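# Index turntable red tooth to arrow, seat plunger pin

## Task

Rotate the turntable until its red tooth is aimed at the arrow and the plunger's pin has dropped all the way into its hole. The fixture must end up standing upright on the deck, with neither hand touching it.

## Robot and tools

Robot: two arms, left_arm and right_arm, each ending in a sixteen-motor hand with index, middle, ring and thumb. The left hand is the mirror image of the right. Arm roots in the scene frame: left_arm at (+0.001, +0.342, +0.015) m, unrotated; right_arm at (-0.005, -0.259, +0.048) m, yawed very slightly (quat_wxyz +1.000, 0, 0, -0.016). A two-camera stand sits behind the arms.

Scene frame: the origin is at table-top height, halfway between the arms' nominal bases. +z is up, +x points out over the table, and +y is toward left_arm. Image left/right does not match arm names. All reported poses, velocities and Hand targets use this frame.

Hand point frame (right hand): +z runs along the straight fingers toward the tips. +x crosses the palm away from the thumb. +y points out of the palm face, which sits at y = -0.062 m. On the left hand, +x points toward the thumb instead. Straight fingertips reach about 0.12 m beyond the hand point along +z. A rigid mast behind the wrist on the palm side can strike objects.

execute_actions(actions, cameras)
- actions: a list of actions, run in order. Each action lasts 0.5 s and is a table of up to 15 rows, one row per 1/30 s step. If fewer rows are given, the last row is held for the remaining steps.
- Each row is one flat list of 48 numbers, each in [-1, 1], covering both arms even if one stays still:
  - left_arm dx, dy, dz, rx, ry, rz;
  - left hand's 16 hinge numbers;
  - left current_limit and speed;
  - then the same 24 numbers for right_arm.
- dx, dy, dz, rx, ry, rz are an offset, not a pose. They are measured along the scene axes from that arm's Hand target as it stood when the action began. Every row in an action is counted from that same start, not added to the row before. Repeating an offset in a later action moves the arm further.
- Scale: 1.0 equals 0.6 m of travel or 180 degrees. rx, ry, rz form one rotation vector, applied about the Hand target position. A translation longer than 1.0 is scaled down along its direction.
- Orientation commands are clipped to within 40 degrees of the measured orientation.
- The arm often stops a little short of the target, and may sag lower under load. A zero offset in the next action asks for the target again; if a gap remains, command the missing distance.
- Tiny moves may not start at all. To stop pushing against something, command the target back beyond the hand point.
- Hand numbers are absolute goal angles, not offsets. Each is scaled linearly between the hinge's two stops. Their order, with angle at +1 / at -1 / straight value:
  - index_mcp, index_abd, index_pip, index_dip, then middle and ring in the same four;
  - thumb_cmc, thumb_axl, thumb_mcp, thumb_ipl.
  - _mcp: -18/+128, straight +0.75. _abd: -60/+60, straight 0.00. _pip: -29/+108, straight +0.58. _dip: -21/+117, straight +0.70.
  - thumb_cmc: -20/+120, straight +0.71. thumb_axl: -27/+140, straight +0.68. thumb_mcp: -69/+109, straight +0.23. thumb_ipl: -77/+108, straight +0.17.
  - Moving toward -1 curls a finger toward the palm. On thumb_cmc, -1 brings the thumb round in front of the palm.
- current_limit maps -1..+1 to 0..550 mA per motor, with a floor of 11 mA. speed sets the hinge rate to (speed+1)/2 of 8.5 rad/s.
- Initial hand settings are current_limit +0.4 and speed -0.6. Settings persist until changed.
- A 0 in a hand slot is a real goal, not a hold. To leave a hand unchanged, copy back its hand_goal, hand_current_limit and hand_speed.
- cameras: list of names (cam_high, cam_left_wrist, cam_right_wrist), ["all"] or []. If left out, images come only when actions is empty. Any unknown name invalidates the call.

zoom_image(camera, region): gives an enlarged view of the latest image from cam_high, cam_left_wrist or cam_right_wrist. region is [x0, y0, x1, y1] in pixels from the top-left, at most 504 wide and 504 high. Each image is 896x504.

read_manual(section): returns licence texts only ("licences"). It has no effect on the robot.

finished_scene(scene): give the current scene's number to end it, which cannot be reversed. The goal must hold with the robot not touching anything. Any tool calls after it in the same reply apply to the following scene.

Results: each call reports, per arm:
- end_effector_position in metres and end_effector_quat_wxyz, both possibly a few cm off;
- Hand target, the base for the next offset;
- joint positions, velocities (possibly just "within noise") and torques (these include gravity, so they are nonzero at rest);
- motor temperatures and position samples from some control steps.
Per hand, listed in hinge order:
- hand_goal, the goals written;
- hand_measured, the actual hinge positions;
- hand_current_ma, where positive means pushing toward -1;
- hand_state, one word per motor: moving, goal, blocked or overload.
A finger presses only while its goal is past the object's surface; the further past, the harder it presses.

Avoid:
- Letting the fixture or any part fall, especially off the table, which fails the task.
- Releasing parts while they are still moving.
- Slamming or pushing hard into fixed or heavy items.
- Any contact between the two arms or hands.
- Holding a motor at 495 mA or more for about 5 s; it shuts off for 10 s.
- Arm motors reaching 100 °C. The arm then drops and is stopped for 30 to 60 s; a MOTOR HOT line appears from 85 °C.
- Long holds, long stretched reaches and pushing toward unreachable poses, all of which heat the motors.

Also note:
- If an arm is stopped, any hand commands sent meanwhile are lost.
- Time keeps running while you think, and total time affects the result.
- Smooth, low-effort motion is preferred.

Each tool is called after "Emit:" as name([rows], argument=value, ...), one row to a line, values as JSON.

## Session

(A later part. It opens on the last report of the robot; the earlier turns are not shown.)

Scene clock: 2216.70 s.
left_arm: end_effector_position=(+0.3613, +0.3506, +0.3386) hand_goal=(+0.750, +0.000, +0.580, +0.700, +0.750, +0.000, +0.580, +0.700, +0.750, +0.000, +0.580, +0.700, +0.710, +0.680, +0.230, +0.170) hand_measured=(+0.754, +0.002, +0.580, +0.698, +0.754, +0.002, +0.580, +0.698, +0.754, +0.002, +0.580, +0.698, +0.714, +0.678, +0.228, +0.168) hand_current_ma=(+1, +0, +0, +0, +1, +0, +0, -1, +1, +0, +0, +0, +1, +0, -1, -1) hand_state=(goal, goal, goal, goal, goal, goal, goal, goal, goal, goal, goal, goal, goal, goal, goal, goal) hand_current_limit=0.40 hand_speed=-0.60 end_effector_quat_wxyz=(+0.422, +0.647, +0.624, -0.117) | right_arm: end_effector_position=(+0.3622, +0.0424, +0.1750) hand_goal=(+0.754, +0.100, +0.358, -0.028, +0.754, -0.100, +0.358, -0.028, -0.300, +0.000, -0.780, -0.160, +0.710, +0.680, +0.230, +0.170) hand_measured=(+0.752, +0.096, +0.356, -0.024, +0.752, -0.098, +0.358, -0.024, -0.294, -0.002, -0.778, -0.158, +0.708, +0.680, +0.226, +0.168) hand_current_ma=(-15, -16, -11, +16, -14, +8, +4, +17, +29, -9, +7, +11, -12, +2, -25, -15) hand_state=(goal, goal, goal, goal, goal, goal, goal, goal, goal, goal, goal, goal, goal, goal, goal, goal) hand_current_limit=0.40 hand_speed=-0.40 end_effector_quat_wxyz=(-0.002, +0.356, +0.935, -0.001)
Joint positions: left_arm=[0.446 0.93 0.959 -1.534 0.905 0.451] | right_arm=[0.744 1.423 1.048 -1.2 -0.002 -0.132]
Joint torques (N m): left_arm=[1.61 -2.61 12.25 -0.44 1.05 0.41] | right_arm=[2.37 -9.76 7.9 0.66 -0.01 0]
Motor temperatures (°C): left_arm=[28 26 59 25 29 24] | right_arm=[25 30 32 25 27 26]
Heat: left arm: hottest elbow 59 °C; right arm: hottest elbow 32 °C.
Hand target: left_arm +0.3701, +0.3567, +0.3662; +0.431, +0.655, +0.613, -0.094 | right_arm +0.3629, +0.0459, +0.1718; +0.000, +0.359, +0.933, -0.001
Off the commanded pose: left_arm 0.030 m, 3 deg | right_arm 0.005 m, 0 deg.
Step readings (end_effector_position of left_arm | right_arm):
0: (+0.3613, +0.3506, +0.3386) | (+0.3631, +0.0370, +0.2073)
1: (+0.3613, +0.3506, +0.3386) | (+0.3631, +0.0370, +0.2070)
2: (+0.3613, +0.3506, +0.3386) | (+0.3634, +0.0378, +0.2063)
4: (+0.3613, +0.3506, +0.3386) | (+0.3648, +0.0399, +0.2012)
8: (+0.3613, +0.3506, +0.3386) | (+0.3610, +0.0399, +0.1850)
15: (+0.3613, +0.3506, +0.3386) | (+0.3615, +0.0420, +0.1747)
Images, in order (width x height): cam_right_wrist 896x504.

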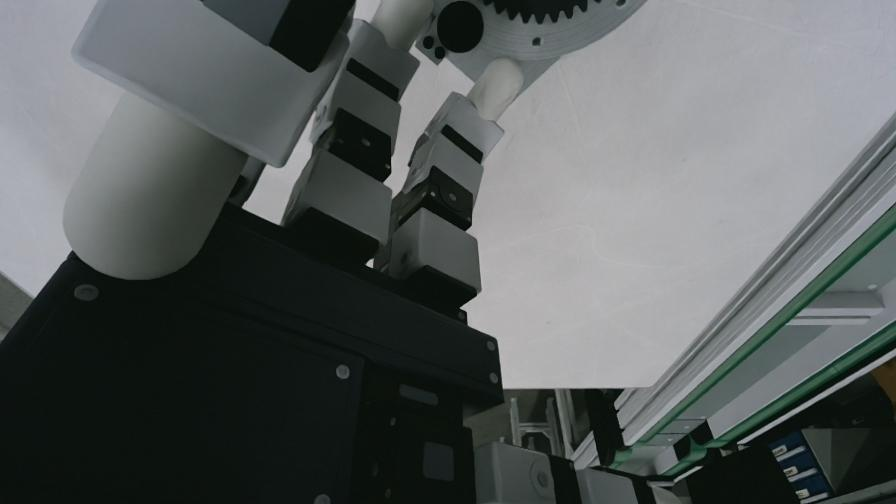

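Emit:
execute_actions([
  [[0,0,0,0,0,0,0.75,0,0.58,0.7,0.75,0,0.58,0.7,0.75,0,0.58,0.7,0.71,0.68,0.23,0.17,0.4,-0.6,0.0012,-0.0015,-0.0333,0,0,0,0.753,0.1,0.358,-0.029,0.753,-0.1,0.358,-0.029,-0.3,0,-0.78,-0.16,0.71,0.68,0.23,0.17,0.4,-0.4],[0,0,0,0,0,0,0.75,0,0.58,0.7,0.75,0,0.58,0.7,0.75,0,0.58,0.7,0.71,0.68,0.23,0.17,0.4,-0.6,0.0012,-0.0015,-0.063,0,0,0,0.753,0.1,0.358,-0.029,0.753,-0.1,0.358,-0.029,-0.3,0,-0.78,-0.16,0.71,0.68,0.23,0.17,0.4,-0.4]],
], cameras=["cam_right_wrist"])

Emit:
zoom_image(camera="cam_right_wrist", region=[340, 0, 640, 169])

Scene clock: 2241.70 s.
left_arm: end_effector_position=(+0.3613, +0.3506, +0.3386) hand_goal=(+0.750, +0.000, +0.580, +0.700, +0.750, +0.000, +0.580, +0.700, +0.750, +0.000, +0.580, +0.700, +0.710, +0.680, +0.230, +0.170) hand_measured=(+0.754, +0.002, +0.580, +0.698, +0.754, +0.002, +0.580, +0.698, +0.754, +0.002, +0.580, +0.698, +0.714, +0.678, +0.228, +0.168) hand_current_ma=(+1, +0, +0, +0, +1, +0, +0, -1, +1, +0, +0, +0, +1, +0, -1, -1) hand_state=(goal, goal, goal, goal, goal, goal, goal, goal, goal, goal, goal, goal, goal, goal, goal, goal) hand_current_limit=0.40 hand_speed=-0.60 end_effector_quat_wxyz=(+0.422, +0.647, +0.624, -0.117) | right_arm: end_effector_position=(+0.3617, +0.0418, +0.1350) hand_goal=(+0.754, +0.100, +0.358, -0.028, +0.754, -0.100, +0.358, -0.028, -0.300, +0.000, -0.780, -0.160, +0.710, +0.680, +0.230, +0.170) hand_measured=(+0.754, +0.096, +0.356, -0.028, +0.752, -0.098, +0.358, -0.024, -0.294, -0.002, -0.778, -0.158, +0.708, +0.680, +0.226, +0.168) hand_current_ma=(-4, -16, -11, -2, -11, +8, +4, +17, +30, -9, +7, +11, -12, +2, -25, -15) hand_state=(goal, goal, goal, goal, goal, goal, goal, goal, goal, goal, goal, goal, goal, goal, goal, goal) hand_current_limit=0.40 hand_speed=-0.40 end_effector_quat_wxyz=(-0.003, +0.356, +0.935, -0.004)
Joint positions: left_arm=[0.446 0.93 0.959 -1.534 0.905 0.451] | right_arm=[0.744 1.471 0.984 -1.093 -0.001 -0.131]
Joint torques (N m): left_arm=[1.55 -2.67 12.37 -0.42 1.06 0.39] | right_arm=[1.67 -10.11 7.72 0.65 0.03 0.01]
Motor temperatures (°C): left_arm=[28 26 59 25 29 24] | right_arm=[25 29 33 25 27 26]
Heat: left arm: hottest elbow 59 °C; right arm: hottest elbow 33 °C.
Hand target: left_arm +0.3701, +0.3567, +0.3662; +0.431, +0.655, +0.613, -0.094 | right_arm +0.3637, +0.0450, +0.1341; +0.000, +0.359, +0.933, -0.001
Off the commanded pose: left_arm 0.030 m, 3 deg | right_arm 0.004 m, 1 deg.
Step readings (end_effector_position of left_arm | right_arm):
0: (+0.3613, +0.3506, +0.3386) | (+0.3623, +0.0424, +0.1750)
1: (+0.3613, +0.3506, +0.3386) | (+0.3624, +0.0425, +0.1751)
2: (+0.3613, +0.3506, +0.3386) | (+0.3628, +0.0428, +0.1744)
4: (+0.3613, +0.3506, +0.3386) | (+0.3645, +0.0442, +0.1705)
8: (+0.3613, +0.3506, +0.3386) | (+0.3620, +0.0420, +0.1507)
15: (+0.3613, +0.3506, +0.3386) | (+0.3607, +0.0410, +0.1345)
Images, in order (width x height): cam_right_wrist 896x504.

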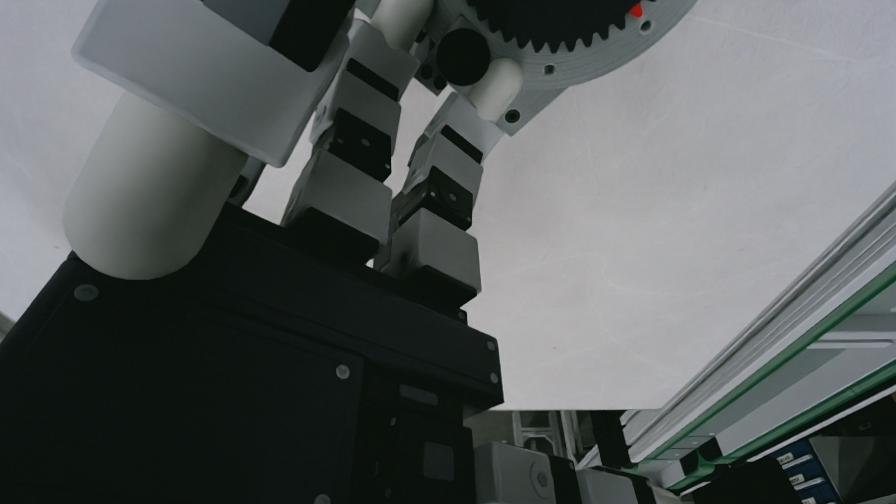

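Scaled by 1.680.

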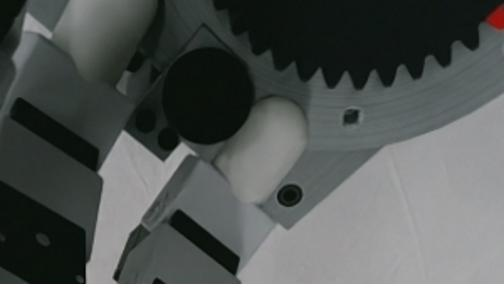

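Emit:
execute_actions([
  [[0,0,0,0,0,0,0.75,0,0.58,0.7,0.75,0,0.58,0.7,0.75,0,0.58,0.7,0.71,0.68,0.23,0.17,0.4,-0.6,0,0,0,0,0,0,0.753,-0.35,0.358,-0.029,0.753,0.35,0.358,-0.029,-0.3,0,-0.78,-0.16,0.71,0.68,0.23,0.17,0.2,-0.8]],
  [[0,0,0,0,0,0,0.75,0,0.58,0.7,0.75,0,0.58,0.7,0.75,0,0.58,0.7,0.71,0.68,0.23,0.17,0.4,-0.6,0,0,0,0,0,0,0.753,-0.35,0.358,-0.029,0.753,0.35,0.358,-0.029,-0.3,0,-0.78,-0.16,0.71,0.68,0.23,0.17,0.78,-0.8]],
], cameras=["cam_right_wrist"])

Emit:
zoom_image(camera="cam_right_wrist", region=[340, 0, 640, 169])

Scene clock: 2253.47 s.
left_arm: end_effector_position=(+0.3613, +0.3506, +0.3386) hand_goal=(+0.750, +0.000, +0.580, +0.700, +0.750, +0.000, +0.580, +0.700, +0.750, +0.000, +0.580, +0.700, +0.710, +0.680, +0.230, +0.170) hand_measured=(+0.754, +0.002, +0.580, +0.698, +0.754, +0.002, +0.580, +0.698, +0.754, +0.002, +0.580, +0.698, +0.714, +0.678, +0.228, +0.168) hand_current_ma=(+1, +0, +0, +0, +1, +0, +0, -1, +1, +0, +0, +0, +1, +0, -1, -1) hand_state=(goal, goal, goal, goal, goal, goal, goal, goal, goal, goal, goal, goal, goal, goal, goal, goal) hand_current_limit=0.40 hand_speed=-0.60 end_effector_quat_wxyz=(+0.422, +0.647, +0.624, -0.117) | right_arm: end_effector_position=(+0.3619, +0.0416, +0.1350) hand_goal=(+0.754, -0.350, +0.358, -0.028, +0.754, +0.350, +0.358, -0.028, -0.300, +0.000, -0.780, -0.160, +0.710, +0.680, +0.230, +0.170) hand_measured=(+0.754, -0.076, +0.358, -0.028, +0.758, +0.078, +0.360, -0.024, -0.294, -0.002, -0.778, -0.158, +0.708, +0.680, +0.226, +0.168) hand_current_ma=(+0, +490, +2, +0, +16, -489, +11, +17, +30, -9, +7, +11, -12, +2, -25, -15) hand_state=(goal, blocked, goal, goal, goal, blocked, goal, goal, goal, goal, goal, goal, goal, goal, goal, goal) hand_current_limit=0.78 hand_speed=-0.80 end_effector_quat_wxyz=(-0.002, +0.356, +0.935, -0.004)
Joint positions: left_arm=[0.446 0.93 0.959 -1.534 0.905 0.451] | right_arm=[0.744 1.471 0.984 -1.093 0 -0.131]
Joint torques (N m): left_arm=[1.55 -2.78 12.4 -0.46 1.04 0.39] | right_arm=[1.73 -10.64 7.65 0.7 0.01 -0.05]
Motor temperatures (°C): left_arm=[28 26 59 25 29 24] | right_arm=[25 29 33 25 26 26]
Heat: left arm: hottest elbow 59 °C; right arm: hottest elbow 33 °C.
Hand target: left_arm +0.3701, +0.3567, +0.3662; +0.431, +0.655, +0.613, -0.094 | right_arm +0.3637, +0.0450, +0.1341; +0.000, +0.359, +0.933, -0.001
Off the commanded pose: left_arm 0.030 m, 3 deg | right_arm 0.004 m, 1 deg.
Step readings (end_effector_position of left_arm | right_arm):
0: (+0.3613, +0.3506, +0.3386) | (+0.3617, +0.0418, +0.1350)
1: (+0.3613, +0.3506, +0.3386) | (+0.3617, +0.0418, +0.1350)
2: (+0.3613, +0.3506, +0.3386) | (+0.3617, +0.0418, +0.1350)
4: (+0.3613, +0.3506, +0.3386) | (+0.3617, +0.0418, +0.1350)
8: (+0.3613, +0.3506, +0.3386) | (+0.3621, +0.0414, +0.1350)
15: (+0.3613, +0.3506, +0.3386) | (+0.3619, +0.0416, +0.1350)
16: (+0.3613, +0.3506, +0.3386) | (+0.3619, +0.0416, +0.1350)
17: (+0.3613, +0.3506, +0.3386) | (+0.3619, +0.0416, +0.1350)
19: (+0.3613, +0.3506, +0.3386) | (+0.3619, +0.0416, +0.1350)
23: (+0.3613, +0.3506, +0.3386) | (+0.3619, +0.0416, +0.1350)
30: (+0.3613, +0.3506, +0.3386) | (+0.3619, +0.0416, +0.1350)
Images, in order (width x height): cam_right_wrist 896x504.

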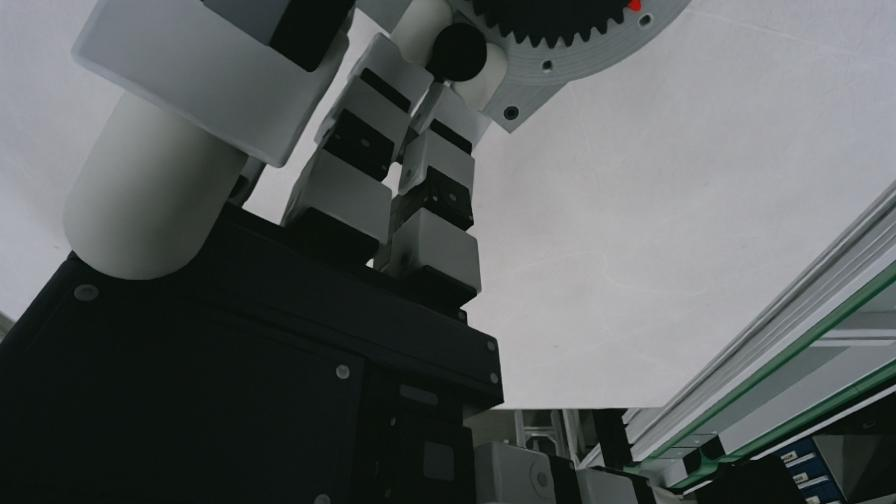

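Scaled by 1.680.

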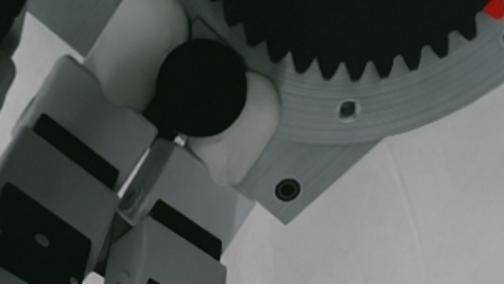

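Emit:
execute_actions([
  [[0,0,0,0,0,0,0.75,0,0.58,0.7,0.75,0,0.58,0.7,0.75,0,0.58,0.7,0.71,0.68,0.23,0.17,0.4,-0.6,0.0066,0.0096,0.0167,0,0,0,0.753,-0.35,0.358,-0.029,0.753,0.35,0.358,-0.029,-0.3,0,-0.78,-0.16,0.71,0.68,0.23,0.17,0.78,-0.8]],
  [[0,0,0,0,0,0,0.75,0,0.58,0.7,0.75,0,0.58,0.7,0.75,0,0.58,0.7,0.71,0.68,0.23,0.17,0.4,-0.6,0.0066,0.0096,0.0167,0,0,0,0.753,-0.35,0.358,-0.029,0.753,0.35,0.358,-0.029,-0.3,0,-0.78,-0.16,0.71,0.68,0.23,0.17,0.78,-0.8]],
], cameras=["cam_right_wrist"])

Emit:
zoom_image(camera="cam_right_wrist", region=[340, 0, 640, 169])

Scene clock: 2264.90 s.
left_arm: end_effector_position=(+0.3613, +0.3506, +0.3386) hand_goal=(+0.750, +0.000, +0.580, +0.700, +0.750, +0.000, +0.580, +0.700, +0.750, +0.000, +0.580, +0.700, +0.710, +0.680, +0.230, +0.170) hand_measured=(+0.754, +0.002, +0.580, +0.698, +0.754, +0.002, +0.580, +0.698, +0.754, +0.002, +0.580, +0.698, +0.714, +0.678, +0.228, +0.168) hand_current_ma=(+1, +0, +0, +0, +1, +0, +0, -1, +1, +0, +0, +0, +1, +0, -1, -1) hand_state=(goal, goal, goal, goal, goal, goal, goal, goal, goal, goal, goal, goal, goal, goal, goal, goal) hand_current_limit=0.40 hand_speed=-0.60 end_effector_quat_wxyz=(+0.422, +0.647, +0.624, -0.117) | right_arm: end_effector_position=(+0.3601, +0.0403, +0.1339) hand_goal=(+0.754, -0.350, +0.358, -0.028, +0.754, +0.350, +0.358, -0.028, -0.300, +0.000, -0.780, -0.160, +0.710, +0.680, +0.230, +0.170) hand_measured=(+0.748, -0.076, +0.356, -0.028, +0.752, +0.098, +0.360, -0.024, -0.294, -0.002, -0.778, -0.158, +0.708, +0.680, +0.226, +0.168) hand_current_ma=(-31, +489, -7, +0, -10, -489, +7, +16, +30, -9, +7, +11, -12, +2, -25, -15) hand_state=(goal, blocked, goal, goal, goal, blocked, goal, goal, goal, goal, goal, goal, goal, goal, goal, goal) hand_current_limit=0.78 hand_speed=-0.80 end_effector_quat_wxyz=(-0.008, +0.358, +0.934, -0.016)
Joint positions: left_arm=[0.446 0.93 0.959 -1.534 0.905 0.451] | right_arm=[0.746 1.48 0.998 -1.124 0 -0.125]
Joint torques (N m): left_arm=[1.49 -2.67 12.4 -0.43 1.06 0.4] | right_arm=[2.37 -10.81 11.93 -0.36 -0.03 0.03]
Motor temperatures (°C): left_arm=[28 26 59 25 29 24] | right_arm=[25 29 33 25 26 26]
Heat: left arm: hottest elbow 59 °C; right arm: hottest elbow 33 °C.
Hand target: left_arm +0.3701, +0.3567, +0.3662; +0.431, +0.655, +0.613, -0.094 | right_arm +0.3717, +0.0565, +0.1540; +0.000, +0.359, +0.933, -0.001
Off the commanded pose: left_arm 0.030 m, 3 deg | right_arm 0.028 m, 2 deg.
Step readings (end_effector_position of left_arm | right_arm):
0: (+0.3613, +0.3506, +0.3386) | (+0.3619, +0.0416, +0.1350)
1: (+0.3613, +0.3506, +0.3386) | (+0.3619, +0.0416, +0.1350)
2: (+0.3613, +0.3506, +0.3386) | (+0.3619, +0.0416, +0.1350)
4: (+0.3613, +0.3506, +0.3386) | (+0.3619, +0.0416, +0.1350)
8: (+0.3613, +0.3506, +0.3386) | (+0.3617, +0.0412, +0.1347)
15: (+0.3613, +0.3506, +0.3386) | (+0.3616, +0.0410, +0.1344)
16: (+0.3613, +0.3506, +0.3386) | (+0.3615, +0.0409, +0.1344)
17: (+0.3613, +0.3506, +0.3386) | (+0.3609, +0.0407, +0.1342)
19: (+0.3613, +0.3506, +0.3386) | (+0.3600, +0.0401, +0.1338)
23: (+0.3613, +0.3506, +0.3386) | (+0.3600, +0.0404, +0.1341)
30: (+0.3613, +0.3506, +0.3386) | (+0.3602, +0.0405, +0.1342)
Images, in order (width x height): cam_right_wrist 896x504.

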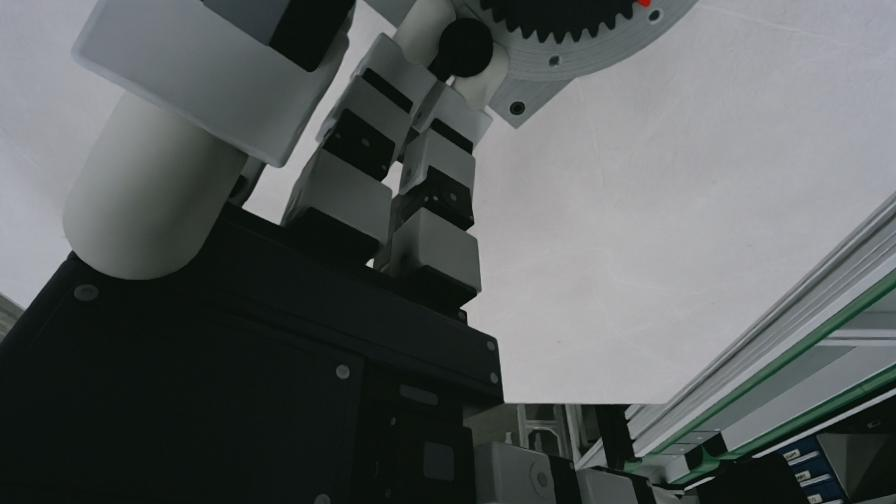

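Scaled by 1.680.

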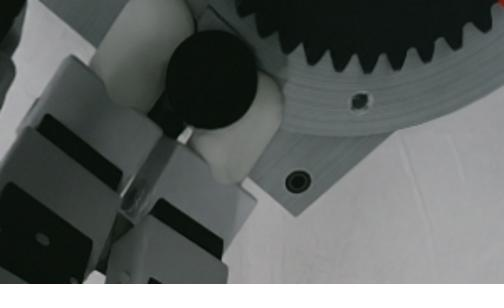

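Emit:
execute_actions([
  [[0,0,0,0,0,0,0.75,0,0.58,0.7,0.75,0,0.58,0.7,0.75,0,0.58,0.7,0.71,0.68,0.23,0.17,0.4,-0.6,0.012,0.015,0.0167,0,0,0,0.753,-0.35,0.358,-0.029,0.753,0.35,0.358,-0.029,-0.3,0,-0.78,-0.16,0.71,0.68,0.23,0.17,0.78,-0.8]],
], cameras=["cam_right_wrist"])

Emit:
zoom_image(camera="cam_right_wrist", region=[340, 0, 640, 169])

Scene clock: 2273.50 s.
left_arm: end_effector_position=(+0.3613, +0.3506, +0.3386) hand_goal=(+0.750, +0.000, +0.580, +0.700, +0.750, +0.000, +0.580, +0.700, +0.750, +0.000, +0.580, +0.700, +0.710, +0.680, +0.230, +0.170) hand_measured=(+0.754, +0.002, +0.580, +0.698, +0.754, +0.002, +0.580, +0.698, +0.754, +0.002, +0.580, +0.698, +0.714, +0.678, +0.228, +0.168) hand_current_ma=(+1, +0, +0, +0, +1, +0, +0, -1, +1, +0, +0, +0, +1, +0, -1, -1) hand_state=(goal, goal, goal, goal, goal, goal, goal, goal, goal, goal, goal, goal, goal, goal, goal, goal) hand_current_limit=0.40 hand_speed=-0.60 end_effector_quat_wxyz=(+0.422, +0.647, +0.624, -0.117) | right_arm: end_effector_position=(+0.3622, +0.0430, +0.1352) hand_goal=(+0.754, -0.350, +0.358, -0.028, +0.754, +0.350, +0.358, -0.028, -0.300, +0.000, -0.780, -0.160, +0.710, +0.680, +0.230, +0.170) hand_measured=(+0.760, -0.076, +0.364, -0.024, +0.764, +0.108, +0.366, -0.020, -0.294, -0.002, -0.778, -0.158, +0.708, +0.680, +0.226, +0.168) hand_current_ma=(+28, +489, +26, +22, +56, -489, +42, +37, +30, -9, +7, +11, -11, +2, -25, -15) hand_state=(goal, blocked, goal, goal, goal, blocked, goal, goal, goal, goal, goal, goal, goal, goal, goal, goal) hand_current_limit=0.78 hand_speed=-0.80 end_effector_quat_wxyz=(-0.014, +0.360, +0.933, -0.028)
Joint positions: left_arm=[0.446 0.93 0.959 -1.534 0.905 0.451] | right_arm=[0.749 1.501 1.031 -1.163 0.001 -0.118]
Joint torques (N m): left_arm=[1.73 -2.55 12.31 -0.46 1.05 0.41] | right_arm=[2.9 -11.58 13.07 -0.16 -0.05 0.04]
Motor temperatures (°C): left_arm=[28 26 59 25 29 24] | right_arm=[25 29 34 25 26 26]
Heat: left arm: hottest elbow 59 °C; right arm: hottest elbow 34 °C.
Hand target: left_arm +0.3701, +0.3567, +0.3662; +0.431, +0.655, +0.613, -0.094 | right_arm +0.3788, +0.0655, +0.1641; +0.000, +0.359, +0.933, -0.001
Off the commanded pose: left_arm 0.030 m, 3 deg | right_arm 0.040 m, 3 deg.
Step readings (end_effector_position of left_arm | right_arm):
0: (+0.3613, +0.3506, +0.3386) | (+0.3601, +0.0403, +0.1339)
1: (+0.3613, +0.3506, +0.3386) | (+0.3601, +0.0403, +0.1340)
2: (+0.3613, +0.3506, +0.3386) | (+0.3602, +0.0406, +0.1344)
4: (+0.3613, +0.3506, +0.3386) | (+0.3605, +0.0412, +0.1351)
8: (+0.3613, +0.3506, +0.3386) | (+0.3619, +0.0427, +0.1353)
15: (+0.3613, +0.3506, +0.3386) | (+0.3622, +0.0431, +0.1353)
Images, in order (width x height): cam_right_wrist 896x504.

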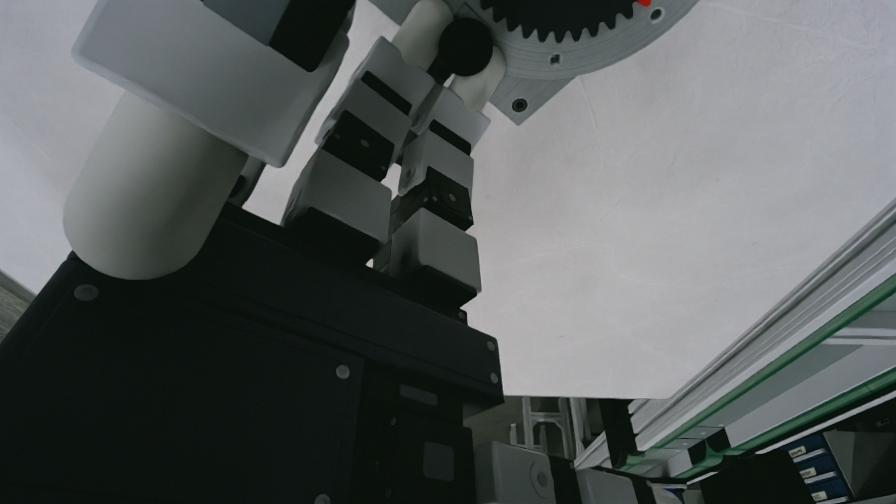

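Scaled by 1.680.

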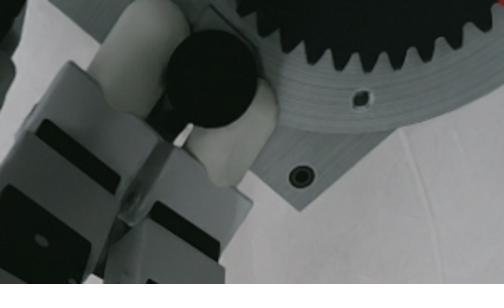

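Emit:
execute_actions([
  [[0,0,0,0,0,0,0.75,0,0.58,0.7,0.75,0,0.58,0.7,0.75,0,0.58,0.7,0.71,0.68,0.23,0.17,0.4,-0.6,0,0,0.002,0.016,-0.014,0,0.753,-0.35,0.358,-0.029,0.753,0.35,0.358,-0.029,-0.3,0,-0.78,-0.16,0.71,0.68,0.23,0.17,0.78,-0.8]],
], cameras=["cam_right_wrist"])

Emit:
zoom_image(camera="cam_right_wrist", region=[340, 0, 640, 169])

Scene clock: 2290.37 s.
left_arm: end_effector_position=(+0.3613, +0.3506, +0.3386) hand_goal=(+0.750, +0.000, +0.580, +0.700, +0.750, +0.000, +0.580, +0.700, +0.750, +0.000, +0.580, +0.700, +0.710, +0.680, +0.230, +0.170) hand_measured=(+0.754, +0.002, +0.580, +0.698, +0.754, +0.002, +0.580, +0.698, +0.754, +0.002, +0.580, +0.698, +0.714, +0.678, +0.228, +0.168) hand_current_ma=(+1, +0, +0, +0, +1, +0, +0, -1, +1, +0, +0, +0, +1, +0, -1, -1) hand_state=(goal, goal, goal, goal, goal, goal, goal, goal, goal, goal, goal, goal, goal, goal, goal, goal) hand_current_limit=0.40 hand_speed=-0.60 end_effector_quat_wxyz=(+0.422, +0.647, +0.624, -0.117) | right_arm: end_effector_position=(+0.3651, +0.0457, +0.1384) hand_goal=(+0.754, -0.350, +0.358, -0.028, +0.754, +0.350, +0.358, -0.028, -0.300, +0.000, -0.780, -0.160, +0.710, +0.680, +0.230, +0.170) hand_measured=(+0.788, -0.076, +0.374, -0.024, +0.794, +0.108, +0.378, -0.020, -0.294, -0.002, -0.778, -0.158, +0.708, +0.680, +0.226, +0.168) hand_current_ma=(+182, +490, +78, +22, +209, -489, +94, +37, +30, -9, +7, +11, -11, +2, -25, -15) hand_state=(blocked, blocked, goal, goal, blocked, blocked, goal, goal, goal, goal, goal, goal, goal, goal, goal, goal) hand_current_limit=0.78 hand_speed=-0.80 end_effector_quat_wxyz=(-0.009, +0.362, +0.932, -0.016)
Joint positions: left_arm=[0.446 0.93 0.959 -1.534 0.905 0.451] | right_arm=[0.749 1.494 1.026 -1.14 -0.002 -0.114]
Joint torques (N m): left_arm=[1.61 -2.61 12.3 -0.43 1.05 0.4] | right_arm=[2.67 -13.74 9.32 1.94 -0.29 -0.09]
Motor temperatures (°C): left_arm=[28 26 59 25 29 24] | right_arm=[25 29 36 25 26 26]
Heat: left arm: hottest elbow 59 °C; right arm: hottest elbow 36 °C.
Hand target: left_arm +0.3701, +0.3567, +0.3662; +0.431, +0.655, +0.613, -0.094 | right_arm +0.3789, +0.0655, +0.1653; +0.012, +0.359, +0.933, +0.030
Off the commanded pose: left_arm 0.030 m, 3 deg | right_arm 0.036 m, 6 deg.
Step readings (end_effector_position of left_arm | right_arm):
0: (+0.3613, +0.3506, +0.3386) | (+0.3622, +0.0430, +0.1352)
1: (+0.3613, +0.3506, +0.3386) | (+0.3622, +0.0430, +0.1352)
2: (+0.3613, +0.3506, +0.3386) | (+0.3624, +0.0432, +0.1353)
4: (+0.3613, +0.3506, +0.3386) | (+0.3633, +0.0441, +0.1360)
8: (+0.3613, +0.3506, +0.3386) | (+0.3651, +0.0459, +0.1381)
15: (+0.3613, +0.3506, +0.3386) | (+0.3651, +0.0457, +0.1383)
Images, in order (width x height): cam_right_wrist 896x504.

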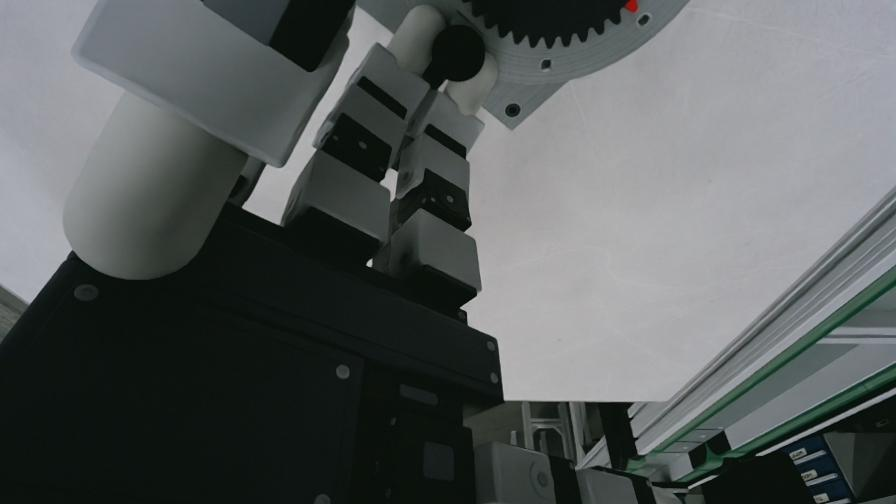

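Scaled by 1.680.

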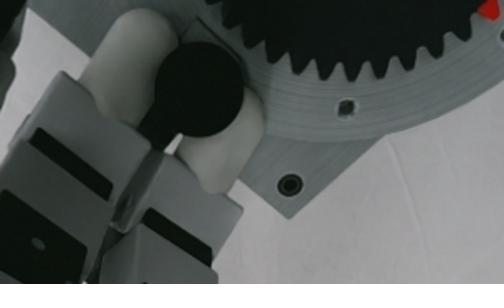

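Emit:
execute_actions([
  [[0,0,0,0,0,0,0.75,0,0.58,0.7,0.75,0,0.58,0.7,0.75,0,0.58,0.7,0.71,0.68,0.23,0.17,0.4,-0.6,0.006,0.008,0.0167,0.005,-0.0043,0,0.70,-0.35,0.34,-0.029,0.70,0.35,0.34,-0.029,-0.3,0,-0.78,-0.16,0.71,0.68,0.23,0.17,0.78,-0.8]],
], cameras=["cam_right_wrist"])

Emit:
zoom_image(camera="cam_right_wrist", region=[340, 0, 640, 169])

Scene clock: 2313.63 s.
left_arm: end_effector_position=(+0.3613, +0.3506, +0.3386) hand_goal=(+0.750, +0.000, +0.580, +0.700, +0.750, +0.000, +0.580, +0.700, +0.750, +0.000, +0.580, +0.700, +0.710, +0.680, +0.230, +0.170) hand_measured=(+0.754, +0.002, +0.580, +0.698, +0.754, +0.002, +0.580, +0.698, +0.754, +0.002, +0.580, +0.698, +0.714, +0.678, +0.228, +0.168) hand_current_ma=(+1, +0, +0, +0, +1, +0, +0, -1, +1, +0, +0, +0, +1, +0, -1, -1) hand_state=(goal, goal, goal, goal, goal, goal, goal, goal, goal, goal, goal, goal, goal, goal, goal, goal) hand_current_limit=0.40 hand_speed=-0.60 end_effector_quat_wxyz=(+0.422, +0.647, +0.624, -0.117) | right_arm: end_effector_position=(+0.3652, +0.0457, +0.1387) hand_goal=(+0.700, -0.350, +0.340, -0.028, +0.700, +0.350, +0.340, -0.028, -0.300, +0.000, -0.780, -0.160, +0.710, +0.680, +0.230, +0.170) hand_measured=(+0.786, -0.076, +0.374, -0.022, +0.792, +0.108, +0.378, -0.018, -0.294, -0.002, -0.778, -0.158, +0.708, +0.680, +0.226, +0.168) hand_current_ma=(+459, +489, +167, +30, +488, -489, +184, +49, +30, -9, +7, +11, -11, +2, -25, -15) hand_state=(blocked, blocked, blocked, goal, blocked, blocked, blocked, goal, goal, goal, goal, goal, goal, goal, goal, goal) hand_current_limit=0.78 hand_speed=-0.80 end_effector_quat_wxyz=(-0.010, +0.363, +0.931, -0.015)
Joint positions: left_arm=[0.446 0.93 0.959 -1.534 0.905 0.451] | right_arm=[0.749 1.493 1.026 -1.14 -0.003 -0.11]
Joint torques (N m): left_arm=[1.73 -2.37 12.37 -0.47 1.06 0.4] | right_arm=[2.14 -14.15 10.65 1.77 -0.33 -0.09]
Motor temperatures (°C): left_arm=[28 26 59 25 29 24] | right_arm=[25 29 35 26 26 26]
Heat: left arm: hottest elbow 59 °C; right arm: hottest elbow 35 °C.
Hand target: left_arm +0.3701, +0.3567, +0.3662; +0.431, +0.655, +0.613, -0.094 | right_arm +0.3825, +0.0703, +0.1752; +0.015, +0.358, +0.933, +0.040
Off the commanded pose: left_arm 0.030 m, 3 deg | right_arm 0.047 m, 7 deg.
Step readings (end_effector_position of left_arm | right_arm):
0: (+0.3613, +0.3506, +0.3386) | (+0.3651, +0.0457, +0.1384)
1: (+0.3613, +0.3506, +0.3386) | (+0.3651, +0.0458, +0.1384)
2: (+0.3613, +0.3506, +0.3386) | (+0.3651, +0.0458, +0.1386)
4: (+0.3613, +0.3506, +0.3386) | (+0.3651, +0.0458, +0.1387)
8: (+0.3613, +0.3506, +0.3386) | (+0.3651, +0.0457, +0.1387)
15: (+0.3613, +0.3506, +0.3386) | (+0.3651, +0.0457, +0.1387)
Images, in order (width x height): cam_right_wrist 896x504.

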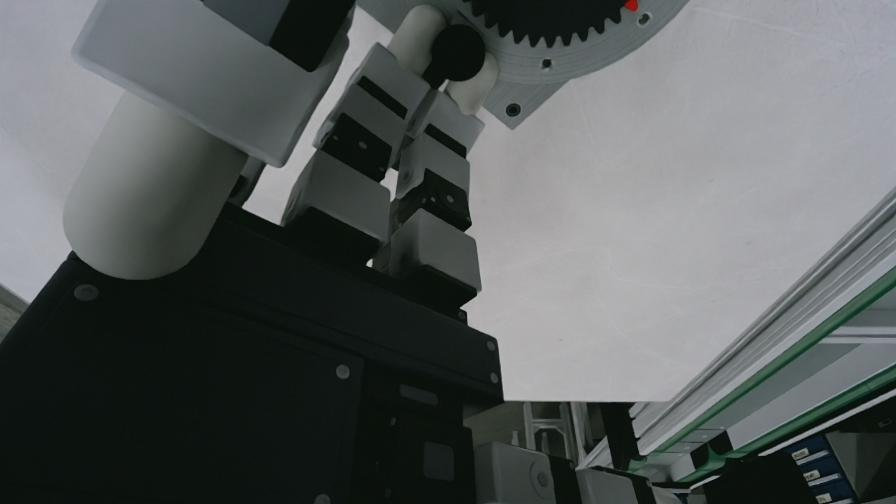

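Scaled by 1.680.

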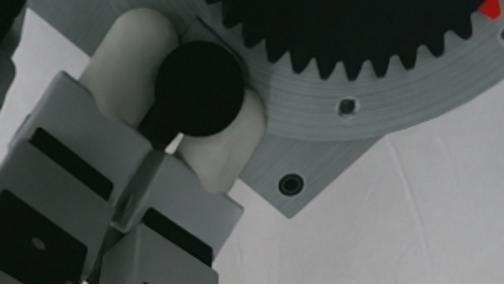

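Emit:
execute_actions([
  [[0,0,0,0,0,0,0.75,0,0.58,0.7,0.75,0,0.58,0.7,0.75,0,0.58,0.7,0.71,0.68,0.23,0.17,0.4,-0.6,0.006,0.008,0.025,0.005,-0.0043,0,0.70,-0.35,0.34,-0.029,0.70,0.35,0.34,-0.029,-0.3,0,-0.78,-0.16,0.71,0.68,0.23,0.17,0.78,-0.8]],
], cameras=["cam_right_wrist"])

Emit:
zoom_image(camera="cam_right_wrist", region=[340, 0, 640, 169])

Scene clock: 2321.03 s.
left_arm: end_effector_position=(+0.3613, +0.3506, +0.3386) hand_goal=(+0.750, +0.000, +0.580, +0.700, +0.750, +0.000, +0.580, +0.700, +0.750, +0.000, +0.580, +0.700, +0.710, +0.680, +0.230, +0.170) hand_measured=(+0.754, +0.002, +0.580, +0.698, +0.754, +0.002, +0.580, +0.698, +0.754, +0.002, +0.580, +0.698, +0.714, +0.678, +0.228, +0.168) hand_current_ma=(+1, +0, +0, +0, +1, +0, +0, -1, +1, +0, +0, +0, +1, +0, -1, -1) hand_state=(goal, goal, goal, goal, goal, goal, goal, goal, goal, goal, goal, goal, goal, goal, goal, goal) hand_current_limit=0.40 hand_speed=-0.60 end_effector_quat_wxyz=(+0.422, +0.647, +0.624, -0.117) | right_arm: end_effector_position=(+0.3652, +0.0457, +0.1394) hand_goal=(+0.700, -0.350, +0.340, -0.028, +0.700, +0.350, +0.340, -0.028, -0.300, +0.000, -0.780, -0.160, +0.710, +0.680, +0.230, +0.170) hand_measured=(+0.786, -0.076, +0.374, -0.016, +0.792, +0.108, +0.378, -0.012, -0.294, -0.002, -0.778, -0.158, +0.708, +0.680, +0.226, +0.168) hand_current_ma=(+456, +489, +167, +60, +485, -489, +184, +82, +30, -9, +7, +11, -11, +2, -25, -15) hand_state=(blocked, blocked, blocked, goal, blocked, blocked, blocked, goal, goal, goal, goal, goal, goal, goal, goal, goal) hand_current_limit=0.78 hand_speed=-0.80 end_effector_quat_wxyz=(-0.010, +0.364, +0.931, -0.015)
Joint positions: left_arm=[0.446 0.93 0.959 -1.534 0.905 0.451] | right_arm=[0.749 1.492 1.026 -1.14 -0.003 -0.108]
Joint torques (N m): left_arm=[1.49 -2.37 12.33 -0.42 1.04 0.4] | right_arm=[2.08 -15.5 12.15 1.36 -0.42 -0.13]
Motor temperatures (°C): left_arm=[28 26 59 25 29 24] | right_arm=[25 29 35 26 26 26]
Heat: left arm: hottest elbow 59 °C; right arm: hottest elbow 35 °C.
Hand target: left_arm +0.3701, +0.3567, +0.3662; +0.431, +0.655, +0.613, -0.094 | right_arm +0.3861, +0.0751, +0.1902; +0.018, +0.358, +0.932, +0.050
Off the commanded pose: left_arm 0.030 m, 3 deg | right_arm 0.062 m, 8 deg.
Step readings (end_effector_position of left_arm | right_arm):
0: (+0.3613, +0.3506, +0.3386) | (+0.3652, +0.0457, +0.1387)
1: (+0.3613, +0.3506, +0.3386) | (+0.3652, +0.0457, +0.1387)
2: (+0.3613, +0.3506, +0.3386) | (+0.3651, +0.0457, +0.1389)
4: (+0.3613, +0.3506, +0.3386) | (+0.3652, +0.0457, +0.1393)
8: (+0.3613, +0.3506, +0.3386) | (+0.3652, +0.0457, +0.1394)
15: (+0.3613, +0.3506, +0.3386) | (+0.3652, +0.0457, +0.1394)
Images, in order (width x height): cam_right_wrist 896x504.

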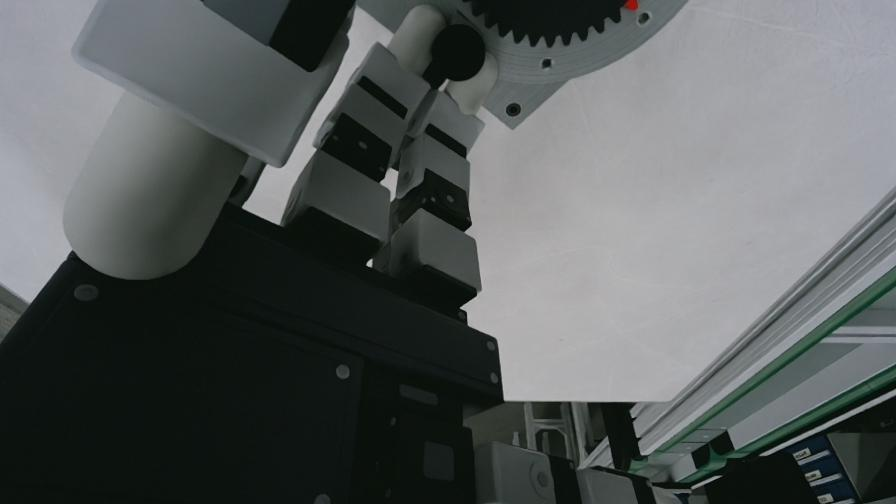

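Scaled by 1.680.

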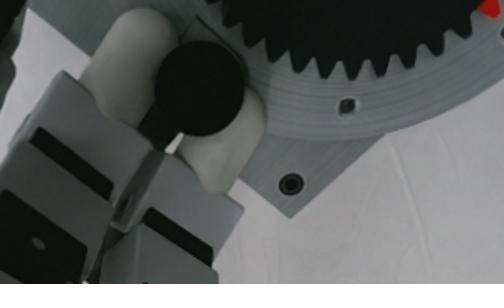

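Emit:
execute_actions([
  [[0,0,0,0,0,0,0.75,0,0.58,0.7,0.75,0,0.58,0.7,0.75,0,0.58,0.7,0.71,0.68,0.23,0.17,0.4,-0.6,0.006,0.008,0.025,0.005,-0.0043,0,0.70,-0.35,0.34,-0.08,0.70,0.35,0.34,-0.08,-0.3,0,-0.78,-0.16,0.71,0.68,0.23,0.17,0.78,-0.8]],
], cameras=["cam_right_wrist"])

Emit:
zoom_image(camera="cam_right_wrist", region=[340, 0, 640, 169])

Scene clock: 2333.57 s.
left_arm: end_effector_position=(+0.3613, +0.3506, +0.3386) hand_goal=(+0.750, +0.000, +0.580, +0.700, +0.750, +0.000, +0.580, +0.700, +0.750, +0.000, +0.580, +0.700, +0.710, +0.680, +0.230, +0.170) hand_measured=(+0.754, +0.002, +0.580, +0.698, +0.754, +0.002, +0.580, +0.698, +0.754, +0.002, +0.580, +0.698, +0.714, +0.678, +0.228, +0.168) hand_current_ma=(+1, +0, +0, +0, +1, +0, +0, -1, +1, +0, +0, +0, +1, +0, -1, -1) hand_state=(goal, goal, goal, goal, goal, goal, goal, goal, goal, goal, goal, goal, goal, goal, goal, goal) hand_current_limit=0.40 hand_speed=-0.60 end_effector_quat_wxyz=(+0.422, +0.647, +0.624, -0.117) | right_arm: end_effector_position=(+0.3652, +0.0456, +0.1398) hand_goal=(+0.700, -0.350, +0.340, -0.080, +0.700, +0.350, +0.340, -0.080, -0.300, +0.000, -0.780, -0.160, +0.710, +0.680, +0.230, +0.170) hand_measured=(+0.786, -0.076, +0.376, -0.028, +0.792, +0.108, +0.378, -0.022, -0.294, -0.002, -0.778, -0.158, +0.708, +0.680, +0.226, +0.168) hand_current_ma=(+456, +490, +175, +261, +485, -489, +184, +295, +30, -9, +7, +11, -11, +2, -25, -15) hand_state=(blocked, blocked, blocked, blocked, blocked, blocked, blocked, blocked, goal, goal, goal, goal, goal, goal, goal, goal) hand_current_limit=0.78 hand_speed=-0.80 end_effector_quat_wxyz=(-0.010, +0.365, +0.931, -0.014)
Joint positions: left_arm=[0.446 0.93 0.959 -1.534 0.905 0.451] | right_arm=[0.749 1.491 1.026 -1.14 -0.004 -0.107]
Joint torques (N m): left_arm=[1.55 -2.61 12.33 -0.47 1.04 0.41] | right_arm=[2.84 -16.5 13.98 0.77 -0.49 -0.11]
Motor temperatures (°C): left_arm=[28 26 59 25 29 24] | right_arm=[25 30 35 25 25 26]
Heat: left arm: hottest elbow 59 °C; right arm: hottest elbow 35 °C.
Hand target: left_arm +0.3701, +0.3567, +0.3662; +0.431, +0.655, +0.613, -0.094 | right_arm +0.3897, +0.0799, +0.2053; +0.022, +0.358, +0.932, +0.060
Off the commanded pose: left_arm 0.030 m, 3 deg | right_arm 0.078 m, 9 deg.
Step readings (end_effector_position of left_arm | right_arm):
0: (+0.3613, +0.3506, +0.3386) | (+0.3652, +0.0457, +0.1394)
1: (+0.3613, +0.3506, +0.3386) | (+0.3652, +0.0457, +0.1396)
2: (+0.3613, +0.3506, +0.3386) | (+0.3652, +0.0457, +0.1398)
4: (+0.3613, +0.3506, +0.3386) | (+0.3652, +0.0457, +0.1398)
8: (+0.3613, +0.3506, +0.3386) | (+0.3652, +0.0457, +0.1398)
15: (+0.3613, +0.3506, +0.3386) | (+0.3652, +0.0456, +0.1398)
Images, in order (width x height): cam_right_wrist 896x504.

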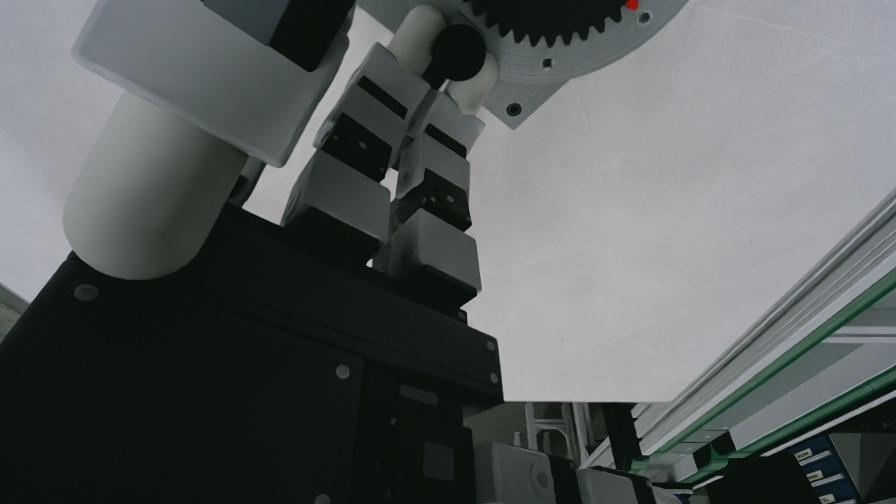

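Scaled by 1.680.

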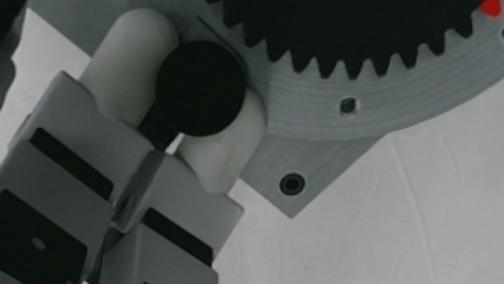

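Emit:
execute_actions([
  [[0,0,0,0,0,0,0.75,0,0.58,0.7,0.75,0,0.58,0.7,0.75,0,0.58,0.7,0.71,0.68,0.23,0.17,0.4,-0.6,0.006,0.008,0.025,0.003,-0.0026,0,0.70,-0.35,0.34,-0.12,0.70,0.35,0.34,-0.12,-0.3,0,-0.78,-0.16,0.71,0.68,0.23,0.17,0.78,-0.8]],
], cameras=["cam_right_wrist"])

Emit:
zoom_image(camera="cam_right_wrist", region=[340, 0, 640, 169])

Scene clock: 2340.50 s.
left_arm: end_effector_position=(+0.3613, +0.3506, +0.3386) hand_goal=(+0.750, +0.000, +0.580, +0.700, +0.750, +0.000, +0.580, +0.700, +0.750, +0.000, +0.580, +0.700, +0.710, +0.680, +0.230, +0.170) hand_measured=(+0.754, +0.002, +0.580, +0.698, +0.754, +0.002, +0.580, +0.698, +0.754, +0.002, +0.580, +0.698, +0.714, +0.678, +0.228, +0.168) hand_current_ma=(+1, +0, +0, +0, +1, +0, +0, -1, +1, +0, +0, +0, +1, +0, -1, -1) hand_state=(goal, goal, goal, goal, goal, goal, goal, goal, goal, goal, goal, goal, goal, goal, goal, goal) hand_current_limit=0.40 hand_speed=-0.60 end_effector_quat_wxyz=(+0.422, +0.647, +0.624, -0.117) | right_arm: end_effector_position=(+0.3638, +0.0449, +0.1399) hand_goal=(+0.700, -0.350, +0.340, -0.120, +0.700, +0.350, +0.340, -0.120, -0.300, +0.000, -0.780, -0.160, +0.710, +0.680, +0.230, +0.170) hand_measured=(+0.786, -0.076, +0.380, -0.060, +0.778, +0.108, +0.378, -0.050, -0.294, -0.002, -0.778, -0.158, +0.708, +0.680, +0.226, +0.168) hand_current_ma=(+454, +489, +196, +302, +411, -489, +184, +346, +30, -9, +7, +11, -11, +2, -25, -15) hand_state=(blocked, blocked, blocked, blocked, blocked, blocked, blocked, blocked, goal, goal, goal, goal, goal, goal, goal, goal) hand_current_limit=0.78 hand_speed=-0.80 end_effector_quat_wxyz=(-0.012, +0.365, +0.931, -0.016)
Joint positions: left_arm=[0.446 0.93 0.959 -1.534 0.905 0.451] | right_arm=[0.749 1.489 1.026 -1.147 -0.007 -0.106]
Joint torques (N m): left_arm=[1.44 -2.73 12.37 -0.42 1.04 0.41] | right_arm=[3.19 -17.14 16.09 0.24 -0.46 -0.07]
Motor temperatures (°C): left_arm=[28 26 59 25 29 24] | right_arm=[25 30 35 25 25 26]
Heat: left arm: hottest elbow 59 °C; right arm: hottest elbow 35 °C.
Hand target: left_arm +0.3701, +0.3567, +0.3662; +0.431, +0.655, +0.613, -0.094 | right_arm +0.3932, +0.0847, +0.2203; +0.024, +0.358, +0.931, +0.066
Off the commanded pose: left_arm 0.030 m, 3 deg | right_arm 0.094 m, 10 deg.
Step readings (end_effector_position of left_arm | right_arm):
0: (+0.3613, +0.3506, +0.3386) | (+0.3652, +0.0456, +0.1398)
1: (+0.3613, +0.3506, +0.3386) | (+0.3652, +0.0457, +0.1398)
2: (+0.3613, +0.3506, +0.3386) | (+0.3652, +0.0457, +0.1398)
4: (+0.3613, +0.3506, +0.3386) | (+0.3647, +0.0454, +0.1396)
8: (+0.3613, +0.3506, +0.3386) | (+0.3642, +0.0451, +0.1396)
15: (+0.3613, +0.3506, +0.3386) | (+0.3638, +0.0449, +0.1399)
Images, in order (width x height): cam_right_wrist 896x504.

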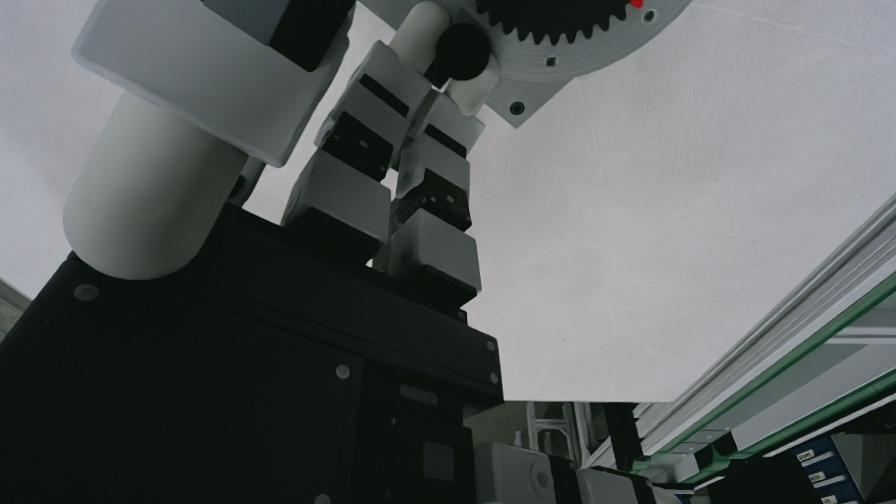

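Scaled by 1.680.

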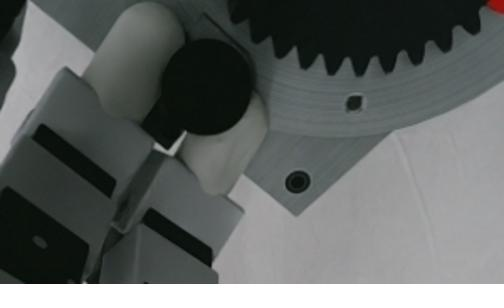

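Emit:
zoom_image(camera="cam_right_wrist", region=[410, 0, 530, 80])

Emit:
execute_actions(actions=[], cameras=["cam_high","cam_left_wrist"])

Emit:
zoom_image(camera="cam_high", region=[350, 160, 500, 270])

Scaled by 4.200.

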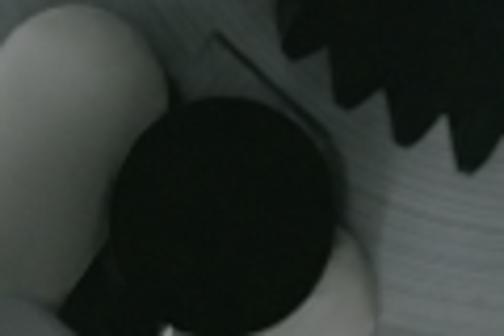

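Scene clock: 2348.80 s.
left_arm: end_effector_position=(+0.3613, +0.3506, +0.3386) hand_goal=(+0.750, +0.000, +0.580, +0.700, +0.750, +0.000, +0.580, +0.700, +0.750, +0.000, +0.580, +0.700, +0.710, +0.680, +0.230, +0.170) hand_measured=(+0.754, +0.002, +0.580, +0.698, +0.754, +0.002, +0.580, +0.698, +0.754, +0.002, +0.580, +0.698, +0.714, +0.678, +0.228, +0.168) hand_current_ma=(+1, +0, +0, +0, +1, +0, +0, -1, +1, +0, +0, +0, +1, +0, -1, -1) hand_state=(goal, goal, goal, goal, goal, goal, goal, goal, goal, goal, goal, goal, goal, goal, goal, goal) hand_current_limit=0.40 hand_speed=-0.60 end_effector_quat_wxyz=(+0.422, +0.647, +0.624, -0.117) | right_arm: end_effector_position=(+0.3638, +0.0449, +0.1399) hand_goal=(+0.700, -0.350, +0.340, -0.120, +0.700, +0.350, +0.340, -0.120, -0.300, +0.000, -0.780, -0.160, +0.710, +0.680, +0.230, +0.170) hand_measured=(+0.786, -0.076, +0.380, -0.060, +0.778, +0.108, +0.378, -0.050, -0.294, -0.002, -0.778, -0.158, +0.708, +0.680, +0.226, +0.168) hand_current_ma=(+454, +490, +196, +302, +411, -489, +184, +346, +30, -9, +7, +11, -11, +2, -25, -15) hand_state=(blocked, blocked, blocked, blocked, blocked, blocked, blocked, blocked, goal, goal, goal, goal, goal, goal, goal, goal) hand_current_limit=0.78 hand_speed=-0.80 end_effector_quat_wxyz=(-0.012, +0.365, +0.931, -0.016)
Joint positions: left_arm=[0.446 0.93 0.959 -1.534 0.905 0.451] | right_arm=[0.749 1.489 1.026 -1.147 -0.007 -0.106]
Joint velocities: within noise
Joint torques (N m): left_arm=[1.55 -2.61 12.37 -0.43 1.05 0.4] | right_arm=[2.49 -17.14 16.23 0.21 -0.51 -0.1]
Motor temperatures (°C): left_arm=[28 26 59 25 29 24] | right_arm=[25 30 36 25 25 26]
Heat: left arm: hottest elbow 59 °C; right arm: hottest elbow 36 °C.
Hand target: left_arm +0.3701, +0.3567, +0.3662; +0.431, +0.655, +0.613, -0.094 | right_arm +0.3932, +0.0847, +0.2203; +0.024, +0.358, +0.931, +0.066
Off the commanded pose: left_arm 0.030 m, 3 deg | right_arm 0.094 m, 10 deg.
Images, in order (width x height): cam_high 896x504, cam_left_wrist 896x504.

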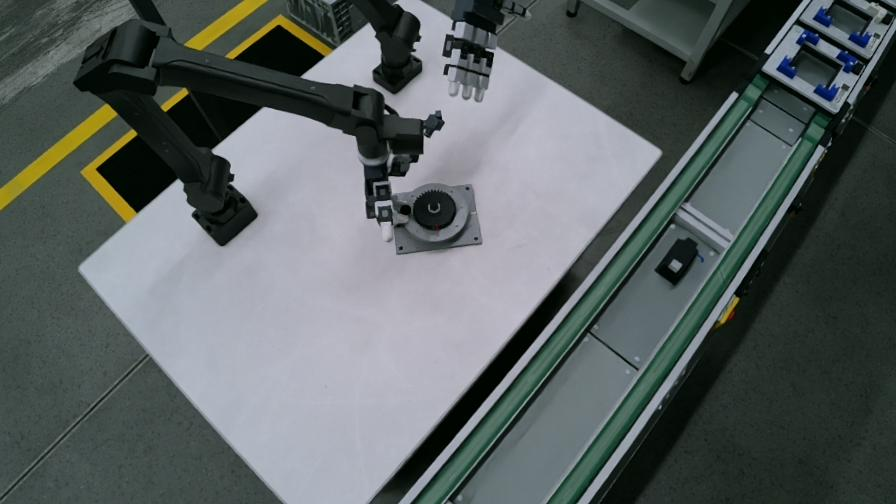

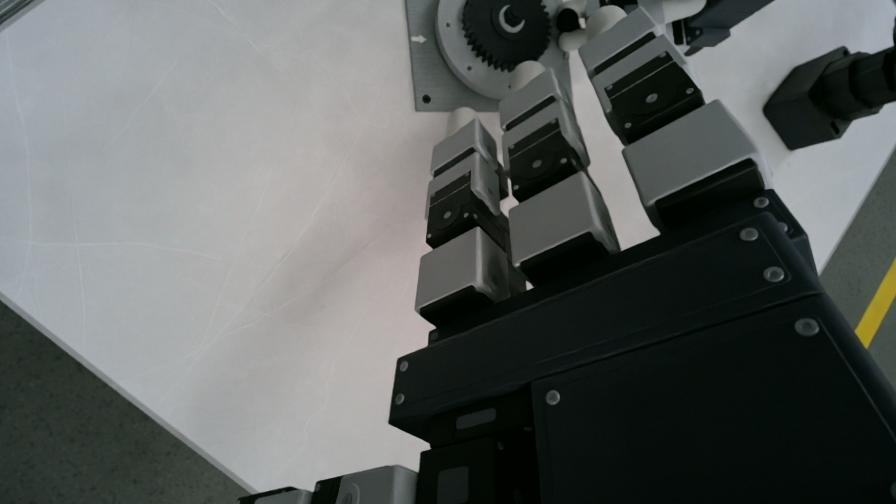

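Scaled by 3.360.

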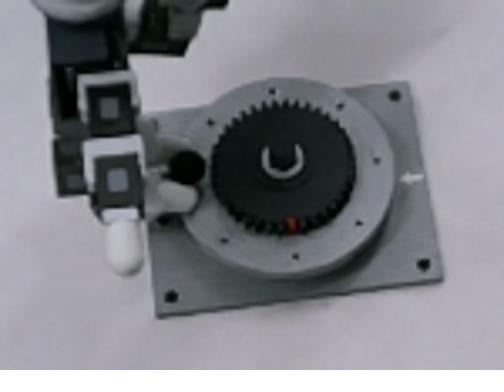

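Emit:
zoom_image(camera="cam_left_wrist", region=[500, 0, 660, 90])

Scaled by 3.150.

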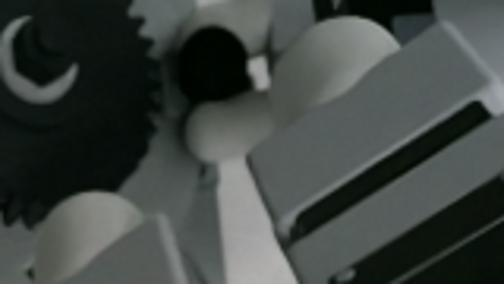

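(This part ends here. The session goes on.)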